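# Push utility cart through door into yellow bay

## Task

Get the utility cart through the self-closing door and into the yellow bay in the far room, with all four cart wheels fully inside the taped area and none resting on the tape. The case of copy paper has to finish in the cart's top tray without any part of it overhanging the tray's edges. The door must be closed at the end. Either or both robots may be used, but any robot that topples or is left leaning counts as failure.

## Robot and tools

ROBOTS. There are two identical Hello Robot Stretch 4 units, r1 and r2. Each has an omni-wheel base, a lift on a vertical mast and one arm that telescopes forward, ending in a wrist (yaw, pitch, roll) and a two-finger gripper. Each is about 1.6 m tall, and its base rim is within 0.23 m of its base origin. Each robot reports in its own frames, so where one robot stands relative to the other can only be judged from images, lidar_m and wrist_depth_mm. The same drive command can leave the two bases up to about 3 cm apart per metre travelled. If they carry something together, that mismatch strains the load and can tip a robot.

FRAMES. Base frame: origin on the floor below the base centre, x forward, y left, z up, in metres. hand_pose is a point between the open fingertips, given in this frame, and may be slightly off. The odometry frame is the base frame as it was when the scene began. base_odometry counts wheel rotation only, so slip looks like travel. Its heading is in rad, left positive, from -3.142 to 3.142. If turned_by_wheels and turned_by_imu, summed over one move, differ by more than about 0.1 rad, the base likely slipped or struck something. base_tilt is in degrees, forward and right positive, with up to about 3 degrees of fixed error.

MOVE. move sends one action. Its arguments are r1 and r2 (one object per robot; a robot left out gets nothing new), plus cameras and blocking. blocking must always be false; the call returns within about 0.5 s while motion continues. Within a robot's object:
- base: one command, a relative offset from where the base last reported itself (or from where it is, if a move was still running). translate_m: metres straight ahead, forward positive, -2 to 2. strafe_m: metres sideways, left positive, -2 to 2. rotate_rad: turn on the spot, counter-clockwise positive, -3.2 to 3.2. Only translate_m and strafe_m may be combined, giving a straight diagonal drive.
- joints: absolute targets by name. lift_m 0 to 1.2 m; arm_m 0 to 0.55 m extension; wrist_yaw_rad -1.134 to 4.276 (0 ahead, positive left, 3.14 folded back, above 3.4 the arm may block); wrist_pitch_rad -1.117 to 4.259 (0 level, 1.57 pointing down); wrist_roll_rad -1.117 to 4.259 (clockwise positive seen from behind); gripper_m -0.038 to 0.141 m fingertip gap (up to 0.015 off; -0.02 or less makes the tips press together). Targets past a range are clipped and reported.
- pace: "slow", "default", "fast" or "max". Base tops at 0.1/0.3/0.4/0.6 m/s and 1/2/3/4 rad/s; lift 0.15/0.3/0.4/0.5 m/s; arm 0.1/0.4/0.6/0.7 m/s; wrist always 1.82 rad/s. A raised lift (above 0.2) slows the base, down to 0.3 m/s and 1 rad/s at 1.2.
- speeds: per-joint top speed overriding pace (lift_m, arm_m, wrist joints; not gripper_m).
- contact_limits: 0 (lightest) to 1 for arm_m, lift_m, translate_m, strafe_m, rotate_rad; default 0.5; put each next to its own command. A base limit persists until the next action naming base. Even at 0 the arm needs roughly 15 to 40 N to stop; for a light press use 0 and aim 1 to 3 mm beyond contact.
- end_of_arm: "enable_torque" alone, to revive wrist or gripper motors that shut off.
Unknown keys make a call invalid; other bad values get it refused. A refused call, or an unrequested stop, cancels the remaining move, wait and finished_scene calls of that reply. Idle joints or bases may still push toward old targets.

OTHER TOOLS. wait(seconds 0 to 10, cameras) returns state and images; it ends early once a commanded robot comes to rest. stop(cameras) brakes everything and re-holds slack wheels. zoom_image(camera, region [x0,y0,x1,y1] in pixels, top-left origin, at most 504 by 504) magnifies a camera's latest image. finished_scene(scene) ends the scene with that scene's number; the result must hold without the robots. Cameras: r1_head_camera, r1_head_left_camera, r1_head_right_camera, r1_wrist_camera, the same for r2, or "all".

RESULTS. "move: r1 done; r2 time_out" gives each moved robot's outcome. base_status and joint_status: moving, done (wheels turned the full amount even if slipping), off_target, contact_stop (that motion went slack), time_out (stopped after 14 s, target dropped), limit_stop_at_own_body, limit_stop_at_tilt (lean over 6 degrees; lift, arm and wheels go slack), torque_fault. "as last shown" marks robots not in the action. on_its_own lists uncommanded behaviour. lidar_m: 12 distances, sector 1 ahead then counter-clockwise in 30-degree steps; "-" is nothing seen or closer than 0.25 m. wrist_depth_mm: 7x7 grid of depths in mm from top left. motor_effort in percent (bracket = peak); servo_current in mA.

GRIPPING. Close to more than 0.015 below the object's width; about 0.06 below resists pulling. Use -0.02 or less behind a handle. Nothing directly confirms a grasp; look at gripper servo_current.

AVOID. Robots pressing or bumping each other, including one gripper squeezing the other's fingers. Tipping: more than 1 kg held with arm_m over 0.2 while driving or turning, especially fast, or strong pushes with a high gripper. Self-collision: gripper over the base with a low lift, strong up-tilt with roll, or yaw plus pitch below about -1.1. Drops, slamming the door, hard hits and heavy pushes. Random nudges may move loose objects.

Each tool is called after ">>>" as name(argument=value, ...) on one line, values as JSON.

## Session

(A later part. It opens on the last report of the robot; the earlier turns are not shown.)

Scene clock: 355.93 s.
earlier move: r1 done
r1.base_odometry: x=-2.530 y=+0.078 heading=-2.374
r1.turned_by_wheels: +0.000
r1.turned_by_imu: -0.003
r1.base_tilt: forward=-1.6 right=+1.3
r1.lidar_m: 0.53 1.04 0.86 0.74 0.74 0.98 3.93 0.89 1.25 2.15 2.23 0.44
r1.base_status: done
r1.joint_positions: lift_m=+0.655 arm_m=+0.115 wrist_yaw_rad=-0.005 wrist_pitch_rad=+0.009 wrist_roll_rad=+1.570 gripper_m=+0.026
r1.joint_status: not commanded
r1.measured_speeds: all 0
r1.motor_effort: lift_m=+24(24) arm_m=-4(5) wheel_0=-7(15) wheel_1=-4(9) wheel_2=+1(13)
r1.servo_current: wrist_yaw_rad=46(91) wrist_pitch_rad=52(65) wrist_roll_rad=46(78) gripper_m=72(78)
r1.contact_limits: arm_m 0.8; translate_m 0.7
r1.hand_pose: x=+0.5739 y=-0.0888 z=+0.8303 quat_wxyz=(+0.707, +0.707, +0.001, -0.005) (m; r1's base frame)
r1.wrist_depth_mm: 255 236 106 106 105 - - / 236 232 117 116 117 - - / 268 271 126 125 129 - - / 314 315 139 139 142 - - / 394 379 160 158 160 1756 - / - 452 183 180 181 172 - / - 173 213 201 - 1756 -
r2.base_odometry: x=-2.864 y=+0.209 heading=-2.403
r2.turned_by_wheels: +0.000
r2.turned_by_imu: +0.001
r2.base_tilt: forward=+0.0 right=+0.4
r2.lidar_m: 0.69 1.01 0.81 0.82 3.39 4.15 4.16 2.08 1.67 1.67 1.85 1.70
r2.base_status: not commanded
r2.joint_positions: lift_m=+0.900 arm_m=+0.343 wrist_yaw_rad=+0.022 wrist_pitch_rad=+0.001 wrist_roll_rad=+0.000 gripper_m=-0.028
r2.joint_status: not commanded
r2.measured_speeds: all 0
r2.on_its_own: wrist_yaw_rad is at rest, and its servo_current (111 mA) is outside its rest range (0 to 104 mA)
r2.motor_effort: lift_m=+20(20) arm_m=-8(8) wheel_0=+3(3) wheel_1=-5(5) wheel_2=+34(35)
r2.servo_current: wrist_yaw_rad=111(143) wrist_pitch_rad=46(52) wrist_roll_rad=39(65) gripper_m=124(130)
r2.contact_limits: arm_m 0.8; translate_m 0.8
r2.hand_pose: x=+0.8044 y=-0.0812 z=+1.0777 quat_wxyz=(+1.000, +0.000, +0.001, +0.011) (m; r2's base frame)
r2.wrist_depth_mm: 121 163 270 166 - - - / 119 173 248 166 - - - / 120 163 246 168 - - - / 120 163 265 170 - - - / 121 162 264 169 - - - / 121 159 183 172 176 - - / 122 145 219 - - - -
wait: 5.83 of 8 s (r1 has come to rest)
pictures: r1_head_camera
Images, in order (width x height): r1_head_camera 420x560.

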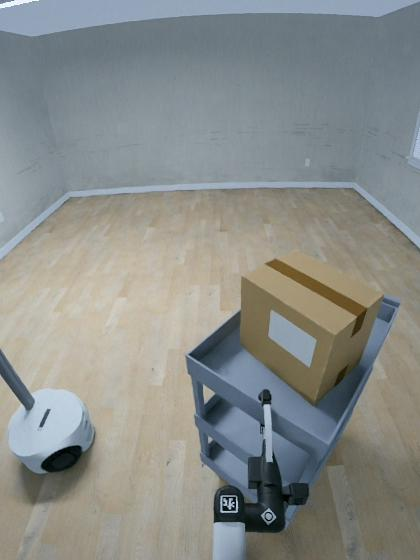

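>>> move(blocking=false, r1={"base":{"translate_m":-0.4,"strafe_m":0.0},"pace":"slow","contact_limits":{"translate_m":0.7}}, cameras=[])

>>> wait(seconds=8, cameras=["r1_head_camera"])

Scene clock: 370.90 s.
move: r1 moving
r1.base_odometry: x=-2.521 y=+0.087 heading=-2.375
r1.turned_by_wheels: +0.000
r1.turned_by_imu: -0.001
r1.base_tilt: forward=-1.5 right=+1.3
r1.lidar_m: 0.50 1.03 0.87 0.71 0.75 0.99 3.92 0.87 1.22 2.17 2.21 0.45
r1.base_status: translate_m moving; strafe_m moving
r1.joint_positions: lift_m=+0.655 arm_m=+0.115 wrist_yaw_rad=-0.004 wrist_pitch_rad=+0.009 wrist_roll_rad=+1.570 gripper_m=+0.026
r1.joint_status: not commanded
r1.measured_speeds: translate_m=-0.048 strafe_m=-0.001 rotate_rad=+0.000 lift_m=+0.000 arm_m=+0.000 wrist_yaw_rad=+0.008 wrist_pitch_rad=+0.000 wrist_roll_rad=+0.000
r1.motor_effort: lift_m=+24(24) arm_m=-4(4) wheel_0=-7(11) wheel_1=-7(9) wheel_2=+9(9)
r1.servo_current: wrist_yaw_rad=52(72) wrist_pitch_rad=46(59) wrist_roll_rad=46(65) gripper_m=72(78)
r1.contact_limits: arm_m 0.8; translate_m 0.7
r1.hand_pose: x=+0.5740 y=-0.0886 z=+0.8303 quat_wxyz=(+0.707, +0.707, +0.002, -0.005) (m; r1's base frame)
r1.wrist_depth_mm: 254 237 106 107 106 - - / 236 231 117 116 117 - - / 271 270 126 126 129 - - / 315 317 140 141 143 - - / 394 382 160 159 160 1921 - / - 455 183 181 182 172 - / - 175 214 202 - 1618 -
r2.base_odometry: x=-2.864 y=+0.209 heading=-2.403
r2.turned_by_wheels: +0.000
r2.turned_by_imu: +0.000
r2.base_tilt: forward=+0.0 right=+0.4
r2.lidar_m: 0.69 1.04 0.78 0.83 3.38 4.12 4.17 2.10 1.67 1.67 1.83 1.72
r2.base_status: not commanded
r2.joint_positions: lift_m=+0.900 arm_m=+0.343 wrist_yaw_rad=+0.022 wrist_pitch_rad=+0.001 wrist_roll_rad=+0.000 gripper_m=-0.028
r2.joint_status: not commanded
r2.measured_speeds: all 0
r2.motor_effort: lift_m=+20(20) arm_m=-8(8) wheel_0=+3(3) wheel_1=-4(5) wheel_2=+34(34)
r2.servo_current: wrist_yaw_rad=130(137) wrist_pitch_rad=33(46) wrist_roll_rad=39(52) gripper_m=117(124)
r2.contact_limits: arm_m 0.8; translate_m 0.8
r2.hand_pose: x=+0.8044 y=-0.0812 z=+1.0777 quat_wxyz=(+1.000, +0.000, +0.001, +0.011) (m; r2's base frame)
r2.wrist_depth_mm: 121 164 271 166 - - - / 119 173 247 167 - - - / 120 163 246 168 - - - / 120 163 266 169 - - - / 120 162 263 169 - - - / 121 160 184 173 176 - - / 122 145 220 - - - -
pictures: none
No camera images: "cameras" was empty.

Scene clock: 375.67 s.
earlier move: r1 done
r1.base_odometry: x=-2.242 y=+0.355 heading=-2.374
r1.turned_by_wheels: +0.000
r1.turned_by_imu: +0.001
r1.base_tilt: forward=-1.6 right=+1.3
r1.lidar_m: 0.50 1.18 0.75 0.68 0.72 3.51 3.48 0.53 0.67 1.87 2.18 0.43
r1.base_status: done
r1.joint_positions: lift_m=+0.655 arm_m=+0.115 wrist_yaw_rad=+0.000 wrist_pitch_rad=+0.009 wrist_roll_rad=+1.570 gripper_m=+0.026
r1.joint_status: not commanded
r1.measured_speeds: all 0
r1.motor_effort: lift_m=+24(24) arm_m=-4(4) wheel_0=-2(11) wheel_1=-4(9) wheel_2=+5(9)
r1.servo_current: wrist_yaw_rad=52(72) wrist_pitch_rad=52(72) wrist_roll_rad=65(72) gripper_m=72(85)
r1.contact_limits: arm_m 0.8; translate_m 0.7
r1.hand_pose: x=+0.5744 y=-0.0873 z=+0.8303 quat_wxyz=(+0.707, +0.707, +0.003, -0.003) (m; r1's base frame)
r1.wrist_depth_mm: 198 - - - - - - / 225 - - - - - - / 274 293 - - - - - / 357 357 110 112 112 - - / - - 134 135 132 1537 - / - - 182 174 177 484 - / - 163 - 224 212 1708 -
r2.base_odometry: x=-2.864 y=+0.209 heading=-2.403
r2.turned_by_wheels: +0.000
r2.turned_by_imu: +0.001
r2.base_tilt: forward=+0.0 right=+0.4
r2.lidar_m: 0.70 1.26 0.93 1.24 3.36 4.15 4.15 2.11 1.67 1.66 1.80 1.70
r2.base_status: not commanded
r2.joint_positions: lift_m=+0.900 arm_m=+0.343 wrist_yaw_rad=+0.022 wrist_pitch_rad=+0.001 wrist_roll_rad=+0.000 gripper_m=-0.028
r2.joint_status: not commanded
r2.measured_speeds: all 0
r2.on_its_own: wrist_yaw_rad is at rest, and its servo_current (130 mA) is outside its rest range (0 to 104 mA)
r2.motor_effort: lift_m=+20(20) arm_m=-8(8) wheel_0=+3(3) wheel_1=-4(5) wheel_2=+34(35)
r2.servo_current: wrist_yaw_rad=130(143) wrist_pitch_rad=39(46) wrist_roll_rad=46(72) gripper_m=124(130)
r2.contact_limits: arm_m 0.8; translate_m 0.8
r2.hand_pose: x=+0.8044 y=-0.0812 z=+1.0777 quat_wxyz=(+1.000, +0.000, +0.001, +0.011) (m; r2's base frame)
r2.wrist_depth_mm: 121 163 271 166 - - - / 119 173 246 167 - - - / 120 163 246 168 - - - / 120 163 265 170 - - - / 121 163 263 169 - - - / 121 159 184 172 176 - - / 122 145 220 - - - -
wait: 4.77 of 8 s (r1 has come to rest)
pictures: r1_head_camera
Images, in order (width x height): r1_head_camera 420x560.

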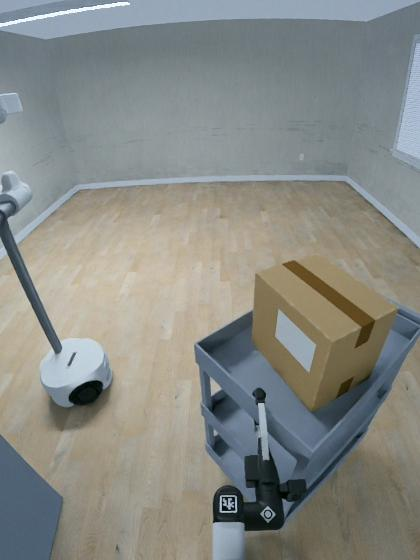

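>>> move(blocking=false, r1={"base":{"translate_m":-0.39,"strafe_m":0.24},"pace":"slow","contact_limits":{"translate_m":0.7}}, cameras=[])

>>> wait(seconds=8, cameras=["r1_head_camera"])

Scene clock: 404.53 s.
move: r1 moving
r1.base_odometry: x=-2.228 y=+0.359 heading=-2.374
r1.turned_by_wheels: +0.000
r1.turned_by_imu: +0.000
r1.base_tilt: forward=-1.6 right=+1.3
r1.lidar_m: 0.50 1.16 0.73 0.69 0.69 3.54 3.43 0.52 0.64 1.82 2.26 0.43
r1.base_status: translate_m moving; strafe_m moving
r1.joint_positions: lift_m=+0.655 arm_m=+0.115 wrist_yaw_rad=+0.000 wrist_pitch_rad=+0.009 wrist_roll_rad=+1.570 gripper_m=+0.026
r1.joint_status: not commanded
r1.measured_speeds: translate_m=-0.048 strafe_m=+0.030 rotate_rad=+0.003 lift_m=+0.000 arm_m=+0.000 wrist_yaw_rad=+0.000 wrist_pitch_rad=+0.000 wrist_roll_rad=+0.000
r1.motor_effort: lift_m=+24(24) arm_m=-4(5) wheel_0=-9(9) wheel_1=+2(5) wheel_2=+6(10)
r1.servo_current: wrist_yaw_rad=39(52) wrist_pitch_rad=46(59) wrist_roll_rad=52(59) gripper_m=78(78)
r1.contact_limits: arm_m 0.8; translate_m 0.7
r1.hand_pose: x=+0.5744 y=-0.0873 z=+0.8303 quat_wxyz=(+0.707, +0.707, +0.003, -0.003) (m; r1's base frame)
r1.wrist_depth_mm: 198 - - - - - - / 227 - - - - - - / 277 278 - 104 105 - - / 353 355 110 115 116 - - / - - 138 138 140 1661 - / - - 183 175 180 477 - / - 163 - 222 213 1661 -
r2.base_odometry: x=-2.864 y=+0.209 heading=-2.403
r2.turned_by_wheels: +0.000
r2.turned_by_imu: +0.000
r2.base_tilt: forward=+0.1 right=+0.3
r2.lidar_m: 0.67 1.26 0.93 1.21 3.37 4.13 4.16 2.10 1.70 1.66 1.84 1.70
r2.base_status: not commanded
r2.joint_positions: lift_m=+0.900 arm_m=+0.343 wrist_yaw_rad=+0.022 wrist_pitch_rad=+0.001 wrist_roll_rad=+0.000 gripper_m=-0.028
r2.joint_status: not commanded
r2.measured_speeds: all 0
r2.motor_effort: lift_m=+20(20) arm_m=-8(8) wheel_0=+2(3) wheel_1=-4(5) wheel_2=+34(34)
r2.servo_current: wrist_yaw_rad=124(143) wrist_pitch_rad=46(46) wrist_roll_rad=39(52) gripper_m=117(130)
r2.contact_limits: arm_m 0.8; translate_m 0.8
r2.hand_pose: x=+0.8044 y=-0.0812 z=+1.0777 quat_wxyz=(+1.000, +0.000, +0.001, +0.011) (m; r2's base frame)
r2.wrist_depth_mm: 121 164 271 166 - - - / 119 174 247 167 - - - / 120 163 246 168 - - - / 120 163 266 169 - - - / 120 162 264 170 - - - / 121 159 183 172 176 - - / 122 145 219 - - - -
pictures: none
No camera images: "cameras" was empty.

Scene clock: 409.77 s.
earlier move: r1 done
r1.base_odometry: x=-1.795 y=+0.453 heading=-2.376
r1.turned_by_wheels: -0.002
r1.turned_by_imu: -0.007
r1.base_tilt: forward=-1.6 right=+1.3
r1.lidar_m: 0.48 0.69 0.46 0.43 0.47 3.16 3.05 3.16 0.52 0.51 0.61 0.40
r1.base_status: done
r1.joint_positions: lift_m=+0.655 arm_m=+0.115 wrist_yaw_rad=-0.014 wrist_pitch_rad=+0.009 wrist_roll_rad=+1.570 gripper_m=+0.026
r1.joint_status: not commanded
r1.measured_speeds: all 0
r1.motor_effort: lift_m=+24(24) arm_m=+3(5) wheel_0=-14(20) wheel_1=-3(5) wheel_2=-8(10)
r1.servo_current: wrist_yaw_rad=85(98) wrist_pitch_rad=52(65) wrist_roll_rad=33(65) gripper_m=72(78)
r1.contact_limits: arm_m 0.8; translate_m 0.7
r1.hand_pose: x=+0.5730 y=-0.0914 z=+0.8303 quat_wxyz=(+0.707, +0.707, -0.002, -0.008) (m; r1's base frame)
r1.wrist_depth_mm: - - - - - - - / - - - - - - - / - - - - - - - / - - - - - - - / - - - - - - - / - 175 - - 182 - - / - 163 - - - 1618 -
r2.base_odometry: x=-2.864 y=+0.209 heading=-2.403
r2.turned_by_wheels: +0.000
r2.turned_by_imu: +0.001
r2.base_tilt: forward=+0.0 right=+0.4
r2.lidar_m: 0.68 1.08 1.23 3.06 3.37 4.16 4.12 2.10 1.67 1.66 1.78 1.73
r2.base_status: not commanded
r2.joint_positions: lift_m=+0.900 arm_m=+0.343 wrist_yaw_rad=+0.022 wrist_pitch_rad=+0.001 wrist_roll_rad=+0.000 gripper_m=-0.028
r2.joint_status: not commanded
r2.measured_speeds: all 0
r2.on_its_own: wrist_yaw_rad is at rest, and its servo_current (130 mA) is outside its rest range (0 to 104 mA)
r2.motor_effort: lift_m=+20(20) arm_m=-8(8) wheel_0=+2(3) wheel_1=-5(5) wheel_2=+34(35)
r2.servo_current: wrist_yaw_rad=130(143) wrist_pitch_rad=46(46) wrist_roll_rad=46(65) gripper_m=124(130)
r2.contact_limits: arm_m 0.8; translate_m 0.8
r2.hand_pose: x=+0.8044 y=-0.0812 z=+1.0777 quat_wxyz=(+1.000, +0.000, +0.001, +0.011) (m; r2's base frame)
r2.wrist_depth_mm: 121 163 271 166 - - - / 119 174 247 167 - - - / 120 163 246 168 - - - / 120 163 265 170 - - - / 120 162 263 170 - - - / 121 160 184 173 176 - - / 122 145 219 - - - -
wait: 5.23 of 8 s (r1 has come to rest)
pictures: r1_head_camera
Images, in order (width x height): r1_head_camera 420x560.

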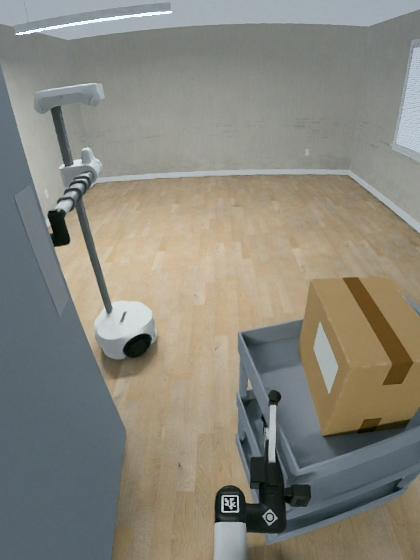

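>>> move(blocking=false, r1={"base":{"translate_m":-0.34,"strafe_m":-0.09},"pace":"slow","contact_limits":{"translate_m":0.7}}, cameras=[])

>>> wait(seconds=8, cameras=["r1_head_camera"])

Scene clock: 441.90 s.
move: r1 moving
r1.base_odometry: x=-1.788 y=+0.464 heading=-2.377
r1.turned_by_wheels: -0.001
r1.turned_by_imu: -0.001
r1.base_tilt: forward=-1.6 right=+1.2
r1.lidar_m: 0.49 0.70 0.46 0.42 0.47 3.12 3.03 3.15 0.53 0.51 0.64 0.40
r1.base_status: translate_m moving; strafe_m moving
r1.joint_positions: lift_m=+0.655 arm_m=+0.115 wrist_yaw_rad=-0.014 wrist_pitch_rad=+0.009 wrist_roll_rad=+1.570 gripper_m=+0.026
r1.joint_status: not commanded
r1.measured_speeds: translate_m=-0.049 strafe_m=-0.012 rotate_rad=+0.004 lift_m=+0.000 arm_m=+0.000 wrist_yaw_rad=+0.000 wrist_pitch_rad=+0.000 wrist_roll_rad=+0.000
r1.motor_effort: lift_m=+24(24) arm_m=+1(4) wheel_0=-10(15) wheel_1=-8(10) wheel_2=+3(7)
r1.servo_current: wrist_yaw_rad=91(104) wrist_pitch_rad=59(59) wrist_roll_rad=52(59) gripper_m=72(78)
r1.contact_limits: arm_m 0.8; translate_m 0.7
r1.hand_pose: x=+0.5730 y=-0.0914 z=+0.8303 quat_wxyz=(+0.707, +0.707, -0.002, -0.008) (m; r1's base frame)
r1.wrist_depth_mm: - - - - - - - / - - - - - - - / - - - - - - - / - - - - - - - / - - - - - - - / - - - - 182 - 1205 / - 162 - - - 1661 1138
r2.base_odometry: x=-2.864 y=+0.209 heading=-2.403
r2.turned_by_wheels: +0.000
r2.turned_by_imu: +0.000
r2.base_tilt: forward=+0.0 right=+0.4
r2.lidar_m: 0.68 1.09 1.24 3.06 3.38 4.15 4.15 2.11 1.72 1.67 1.82 1.70
r2.base_status: not commanded
r2.joint_positions: lift_m=+0.900 arm_m=+0.343 wrist_yaw_rad=+0.022 wrist_pitch_rad=+0.001 wrist_roll_rad=+0.000 gripper_m=-0.028
r2.joint_status: not commanded
r2.measured_speeds: all 0
r2.motor_effort: lift_m=+20(20) arm_m=-8(8) wheel_0=+3(3) wheel_1=-5(5) wheel_2=+34(35)
r2.servo_current: wrist_yaw_rad=130(137) wrist_pitch_rad=39(46) wrist_roll_rad=52(52) gripper_m=117(124)
r2.contact_limits: arm_m 0.8; translate_m 0.8
r2.hand_pose: x=+0.8044 y=-0.0812 z=+1.0777 quat_wxyz=(+1.000, +0.000, +0.001, +0.011) (m; r2's base frame)
r2.wrist_depth_mm: 121 163 270 166 - - - / 119 174 248 167 - - - / 120 163 247 168 - - - / 120 163 265 170 - - - / 121 162 264 169 - - - / 121 159 184 173 176 - - / 122 145 219 - - - -
pictures: none
No camera images: "cameras" was empty.

Scene clock: 446.17 s.
earlier move: r1 done
r1.base_odometry: x=-1.612 y=+0.753 heading=-2.376
r1.turned_by_wheels: +0.001
r1.turned_by_imu: +0.001
r1.base_tilt: forward=-1.6 right=+1.3
r1.lidar_m: 0.49 0.79 0.55 0.55 2.52 2.81 2.67 2.80 2.43 0.45 0.45 0.44
r1.base_status: done
r1.joint_positions: lift_m=+0.655 arm_m=+0.115 wrist_yaw_rad=+0.003 wrist_pitch_rad=+0.009 wrist_roll_rad=+1.570 gripper_m=+0.026
r1.joint_status: not commanded
r1.measured_speeds: all 0
r1.motor_effort: lift_m=+24(24) arm_m=+3(4) wheel_0=-1(15) wheel_1=-3(10) wheel_2=+4(10)
r1.servo_current: wrist_yaw_rad=59(104) wrist_pitch_rad=65(65) wrist_roll_rad=59(72) gripper_m=65(78)
r1.contact_limits: arm_m 0.8; translate_m 0.7
r1.hand_pose: x=+0.5746 y=-0.0865 z=+0.8303 quat_wxyz=(+0.707, +0.707, +0.004, -0.002) (m; r1's base frame)
r1.wrist_depth_mm: 208 - - - - - - / 222 - - - - - - / 266 249 105 104 105 - - / 332 334 112 118 119 - - / - 449 138 139 142 1661 - / - - 178 173 179 512 - / - 166 1708 211 174 1336 -
r2.base_odometry: x=-2.864 y=+0.209 heading=-2.403
r2.turned_by_wheels: +0.000
r2.turned_by_imu: +0.001
r2.base_tilt: forward=+0.0 right=+0.4
r2.lidar_m: 0.68 1.31 1.35 3.06 3.37 4.15 4.14 2.12 1.68 1.66 1.82 1.69
r2.base_status: not commanded
r2.joint_positions: lift_m=+0.900 arm_m=+0.343 wrist_yaw_rad=+0.022 wrist_pitch_rad=+0.001 wrist_roll_rad=+0.000 gripper_m=-0.028
r2.joint_status: not commanded
r2.measured_speeds: all 0
r2.on_its_own: wrist_yaw_rad is at rest, and its servo_current (111 mA) is outside its rest range (0 to 104 mA)
r2.motor_effort: lift_m=+20(20) arm_m=-8(8) wheel_0=+2(3) wheel_1=-5(5) wheel_2=+34(35)
r2.servo_current: wrist_yaw_rad=111(143) wrist_pitch_rad=39(46) wrist_roll_rad=59(65) gripper_m=117(130)
r2.contact_limits: arm_m 0.8; translate_m 0.8
r2.hand_pose: x=+0.8044 y=-0.0812 z=+1.0777 quat_wxyz=(+1.000, +0.000, +0.001, +0.011) (m; r2's base frame)
r2.wrist_depth_mm: 121 163 271 167 - - - / 119 174 247 167 - - - / 120 163 246 168 - - - / 120 163 265 170 - - - / 120 163 263 170 - - - / 121 160 184 173 176 - - / 122 145 220 - - - -
wait: 4.27 of 8 s (r1 has come to rest)
pictures: r1_head_camera
Images, in order (width x height): r1_head_camera 420x560.

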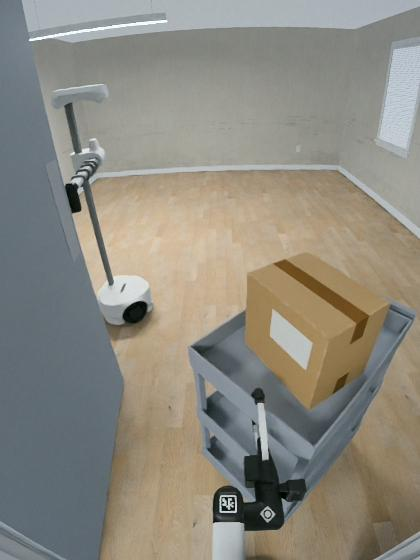

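>>> move(blocking=false, r1={"base":{"translate_m":-0.4,"strafe_m":0.23},"pace":"slow","contact_limits":{"translate_m":0.7}}, cameras=[])

>>> wait(seconds=8, cameras=["r1_head_camera"])

Scene clock: 454.73 s.
move: r1 moving
r1.base_odometry: x=-1.598 y=+0.757 heading=-2.377
r1.turned_by_wheels: -0.001
r1.turned_by_imu: -0.001
r1.base_tilt: forward=-1.6 right=+1.3
r1.lidar_m: 0.52 0.79 0.53 0.56 2.49 2.79 2.67 2.78 2.42 0.50 0.46 0.46
r1.base_status: translate_m moving; strafe_m moving
r1.joint_positions: lift_m=+0.655 arm_m=+0.115 wrist_yaw_rad=+0.003 wrist_pitch_rad=+0.009 wrist_roll_rad=+1.570 gripper_m=+0.026
r1.joint_status: not commanded
r1.measured_speeds: translate_m=-0.048 strafe_m=+0.028 rotate_rad=-0.001 lift_m=+0.000 arm_m=+0.000 wrist_yaw_rad=-0.002 wrist_pitch_rad=+0.000 wrist_roll_rad=+0.000
r1.motor_effort: lift_m=+24(24) arm_m=-4(4) wheel_0=-10(11) wheel_1=-1(6) wheel_2=+7(10)
r1.servo_current: wrist_yaw_rad=46(65) wrist_pitch_rad=59(59) wrist_roll_rad=33(59) gripper_m=72(78)
r1.contact_limits: arm_m 0.8; translate_m 0.7
r1.hand_pose: x=+0.5745 y=-0.0867 z=+0.8303 quat_wxyz=(+0.707, +0.707, +0.004, -0.002) (m; r1's base frame)
r1.wrist_depth_mm: 208 - - - - - - / 229 - - - - - - / 271 112 108 108 109 - - / 332 338 120 128 129 - - / - 439 143 151 148 1756 - / - - 182 178 180 500 - / - 176 - 213 208 1366 -
r2.base_odometry: x=-2.864 y=+0.209 heading=-2.403
r2.turned_by_wheels: +0.000
r2.turned_by_imu: +0.000
r2.base_tilt: forward=+0.0 right=+0.4
r2.lidar_m: 0.69 1.32 1.34 3.07 3.37 4.15 4.13 2.14 1.67 1.67 1.79 1.71
r2.base_status: not commanded
r2.joint_positions: lift_m=+0.900 arm_m=+0.343 wrist_yaw_rad=+0.022 wrist_pitch_rad=+0.001 wrist_roll_rad=+0.000 gripper_m=-0.028
r2.joint_status: not commanded
r2.measured_speeds: all 0
r2.motor_effort: lift_m=+20(20) arm_m=-8(8) wheel_0=+3(3) wheel_1=-4(5) wheel_2=+34(35)
r2.servo_current: wrist_yaw_rad=124(137) wrist_pitch_rad=39(46) wrist_roll_rad=39(52) gripper_m=117(124)
r2.contact_limits: arm_m 0.8; translate_m 0.8
r2.hand_pose: x=+0.8044 y=-0.0812 z=+1.0777 quat_wxyz=(+1.000, +0.000, +0.001, +0.011) (m; r2's base frame)
r2.wrist_depth_mm: 121 163 271 166 - - - / 119 173 247 167 - - - / 120 163 247 168 - - - / 120 163 265 169 - - - / 121 162 264 170 - - - / 121 160 184 173 176 - - / 122 145 219 - - - -
pictures: none
No camera images: "cameras" was empty.

Scene clock: 460.00 s.
earlier move: r1 done
r1.base_odometry: x=-1.164 y=+0.864 heading=-2.377
r1.turned_by_wheels: -0.001
r1.turned_by_imu: -0.004
r1.base_tilt: forward=-1.6 right=+1.2
r1.lidar_m: 0.52 0.61 0.72 1.94 2.26 2.38 2.27 2.36 2.64 2.10 0.82 0.46
r1.base_status: done
r1.joint_positions: lift_m=+0.655 arm_m=+0.115 wrist_yaw_rad=-0.007 wrist_pitch_rad=+0.009 wrist_roll_rad=+1.570 gripper_m=+0.026
r1.joint_status: not commanded
r1.measured_speeds: all 0
r1.motor_effort: lift_m=+24(24) arm_m=+4(4) wheel_0=-9(18) wheel_1=-4(7) wheel_2=-1(10)
r1.servo_current: wrist_yaw_rad=52(85) wrist_pitch_rad=52(65) wrist_roll_rad=59(72) gripper_m=72(85)
r1.contact_limits: arm_m 0.8; translate_m 0.7
r1.hand_pose: x=+0.5737 y=-0.0893 z=+0.8303 quat_wxyz=(+0.707, +0.707, +0.001, -0.005) (m; r1's base frame)
r1.wrist_depth_mm: 237 222 104 105 104 - - / 236 224 111 112 113 - - / 271 264 123 122 126 - - / 322 325 138 137 141 - - / - 402 158 160 162 1756 - / - - 183 191 182 496 - / - 163 220 213 1808 154 -
r2.base_odometry: x=-2.864 y=+0.209 heading=-2.403
r2.turned_by_wheels: +0.000
r2.turned_by_imu: +0.001
r2.base_tilt: forward=+0.0 right=+0.4
r2.lidar_m: 0.70 1.43 2.85 3.07 3.38 4.14 4.16 2.10 1.68 1.65 1.84 1.72
r2.base_status: not commanded
r2.joint_positions: lift_m=+0.900 arm_m=+0.343 wrist_yaw_rad=+0.022 wrist_pitch_rad=+0.001 wrist_roll_rad=+0.000 gripper_m=-0.028
r2.joint_status: not commanded
r2.measured_speeds: all 0
r2.on_its_own: wrist_yaw_rad is at rest, and its servo_current (130 mA) is outside its rest range (0 to 104 mA)
r2.motor_effort: lift_m=+20(20) arm_m=-8(8) wheel_0=+3(3) wheel_1=-4(5) wheel_2=+34(35)
r2.servo_current: wrist_yaw_rad=130(143) wrist_pitch_rad=39(46) wrist_roll_rad=39(65) gripper_m=117(130)
r2.contact_limits: arm_m 0.8; translate_m 0.8
r2.hand_pose: x=+0.8044 y=-0.0812 z=+1.0777 quat_wxyz=(+1.000, +0.000, +0.001, +0.011) (m; r2's base frame)
r2.wrist_depth_mm: 121 163 270 166 - - - / 120 174 247 166 - - - / 120 164 245 168 - - - / 120 163 266 170 - - - / 121 162 263 169 - - - / 121 160 184 172 176 - - / 122 145 220 - - - -
wait: 5.27 of 8 s (r1 has come to rest)
pictures: r1_head_camera
Images, in order (width x height): r1_head_camera 420x560.

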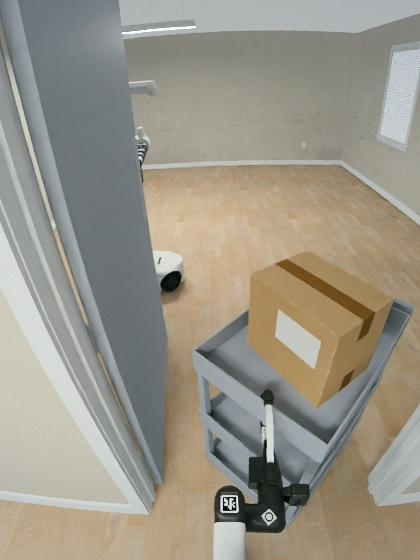

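>>> move(blocking=false, r1={"base":{"translate_m":-0.4,"strafe_m":0.02},"pace":"slow","contact_limits":{"translate_m":0.6}}, cameras=[])

>>> wait(seconds=8, cameras=["r1_head_camera"])

Scene clock: 469.43 s.
move: r1 moving
r1.base_odometry: x=-1.155 y=+0.872 heading=-2.378
r1.turned_by_wheels: +0.000
r1.turned_by_imu: -0.001
r1.base_tilt: forward=-1.6 right=+1.3
r1.lidar_m: 0.53 0.61 0.73 1.94 2.26 2.35 2.27 2.39 2.64 2.14 0.83 0.44
r1.base_status: translate_m moving; strafe_m moving
r1.joint_positions: lift_m=+0.655 arm_m=+0.115 wrist_yaw_rad=-0.006 wrist_pitch_rad=+0.009 wrist_roll_rad=+1.570 gripper_m=+0.026
r1.joint_status: not commanded
r1.measured_speeds: translate_m=-0.048 strafe_m=+0.003 rotate_rad=+0.003 lift_m=+0.000 arm_m=+0.000 wrist_yaw_rad=+0.005 wrist_pitch_rad=+0.000 wrist_roll_rad=+0.000
r1.motor_effort: lift_m=+24(24) arm_m=-4(4) wheel_0=-6(13) wheel_1=-4(7) wheel_2=+6(6)
r1.servo_current: wrist_yaw_rad=72(72) wrist_pitch_rad=52(65) wrist_roll_rad=52(59) gripper_m=72(78)
r1.contact_limits: arm_m 0.8; translate_m 0.6
r1.hand_pose: x=+0.5737 y=-0.0893 z=+0.8303 quat_wxyz=(+0.707, +0.707, +0.001, -0.005) (m; r1's base frame)
r1.wrist_depth_mm: 236 223 103 104 103 - - / 234 224 110 111 112 - - / 271 265 121 121 127 - - / 324 324 137 138 140 - - / - 404 156 159 160 1756 - / - - 182 186 182 496 - / - 163 1229 212 174 154 -
r2.base_odometry: x=-2.864 y=+0.209 heading=-2.403
r2.turned_by_wheels: +0.000
r2.turned_by_imu: +0.000
r2.base_tilt: forward=+0.0 right=+0.5
r2.lidar_m: 0.70 1.44 2.86 3.07 3.35 4.16 4.15 2.10 1.69 1.67 1.83 1.71
r2.base_status: not commanded
r2.joint_positions: lift_m=+0.900 arm_m=+0.343 wrist_yaw_rad=+0.022 wrist_pitch_rad=+0.001 wrist_roll_rad=+0.000 gripper_m=-0.028
r2.joint_status: not commanded
r2.measured_speeds: all 0
r2.motor_effort: lift_m=+20(20) arm_m=-8(8) wheel_0=+3(3) wheel_1=-4(5) wheel_2=+34(34)
r2.servo_current: wrist_yaw_rad=130(137) wrist_pitch_rad=39(46) wrist_roll_rad=46(59) gripper_m=117(124)
r2.contact_limits: arm_m 0.8; translate_m 0.8
r2.hand_pose: x=+0.8044 y=-0.0812 z=+1.0777 quat_wxyz=(+1.000, +0.000, +0.001, +0.011) (m; r2's base frame)
r2.wrist_depth_mm: 121 163 270 166 - - - / 119 174 247 167 - - - / 120 163 246 168 - - - / 120 163 265 170 - - - / 121 163 263 171 - - - / 121 159 184 173 176 - - / 122 145 220 - - - -
pictures: none
No camera images: "cameras" was empty.

Scene clock: 474.23 s.
earlier move: r1 done
r1.base_odometry: x=-0.862 y=+1.126 heading=-2.377
r1.turned_by_wheels: +0.001
r1.turned_by_imu: +0.003
r1.base_tilt: forward=-1.6 right=+1.3
r1.lidar_m: 0.52 0.95 1.30 2.16 2.25 1.96 1.88 1.99 2.66 2.55 1.28 0.48
r1.base_status: done
r1.joint_positions: lift_m=+0.655 arm_m=+0.115 wrist_yaw_rad=+0.004 wrist_pitch_rad=+0.009 wrist_roll_rad=+1.570 gripper_m=+0.026
r1.joint_status: not commanded
r1.measured_speeds: all 0
r1.motor_effort: lift_m=+24(24) arm_m=-4(4) wheel_0=+1(13) wheel_1=-2(8) wheel_2=+7(11)
r1.servo_current: wrist_yaw_rad=59(72) wrist_pitch_rad=52(65) wrist_roll_rad=46(72) gripper_m=78(78)
r1.contact_limits: arm_m 0.8; translate_m 0.6
r1.hand_pose: x=+0.5746 y=-0.0863 z=+0.8303 quat_wxyz=(+0.707, +0.707, +0.004, -0.002) (m; r1's base frame)
r1.wrist_depth_mm: 338 317 125 126 127 - - / 256 254 133 134 136 - - / 272 271 143 147 145 - - / 303 307 155 157 158 - - / 349 353 168 171 172 732 - / - 402 186 189 186 171 - / - 145 181 202 - 133 -
r2.base_odometry: x=-2.864 y=+0.209 heading=-2.403
r2.turned_by_wheels: +0.000
r2.turned_by_imu: +0.001
r2.base_tilt: forward=+0.0 right=+0.4
r2.lidar_m: 0.67 1.62 2.82 3.07 3.38 4.13 4.12 2.09 1.68 1.66 1.84 1.68
r2.base_status: not commanded
r2.joint_positions: lift_m=+0.900 arm_m=+0.343 wrist_yaw_rad=+0.022 wrist_pitch_rad=+0.001 wrist_roll_rad=+0.000 gripper_m=-0.028
r2.joint_status: not commanded
r2.measured_speeds: all 0
r2.on_its_own: wrist_yaw_rad is at rest, and its servo_current (130 mA) is outside its rest range (0 to 104 mA)
r2.motor_effort: lift_m=+20(20) arm_m=-8(8) wheel_0=+3(3) wheel_1=-5(5) wheel_2=+34(35)
r2.servo_current: wrist_yaw_rad=130(137) wrist_pitch_rad=39(46) wrist_roll_rad=65(65) gripper_m=117(130)
r2.contact_limits: arm_m 0.8; translate_m 0.8
r2.hand_pose: x=+0.8044 y=-0.0812 z=+1.0777 quat_wxyz=(+1.000, +0.000, +0.001, +0.011) (m; r2's base frame)
r2.wrist_depth_mm: 121 163 270 166 - - - / 119 174 247 166 - - - / 120 163 246 168 - - - / 120 163 265 170 - - - / 120 162 263 170 - - - / 121 159 183 173 176 - - / 122 145 220 - - - -
wait: 4.80 of 8 s (r1 has come to rest)
pictures: r1_head_camera
Images, in order (width x height): r1_head_camera 420x560.

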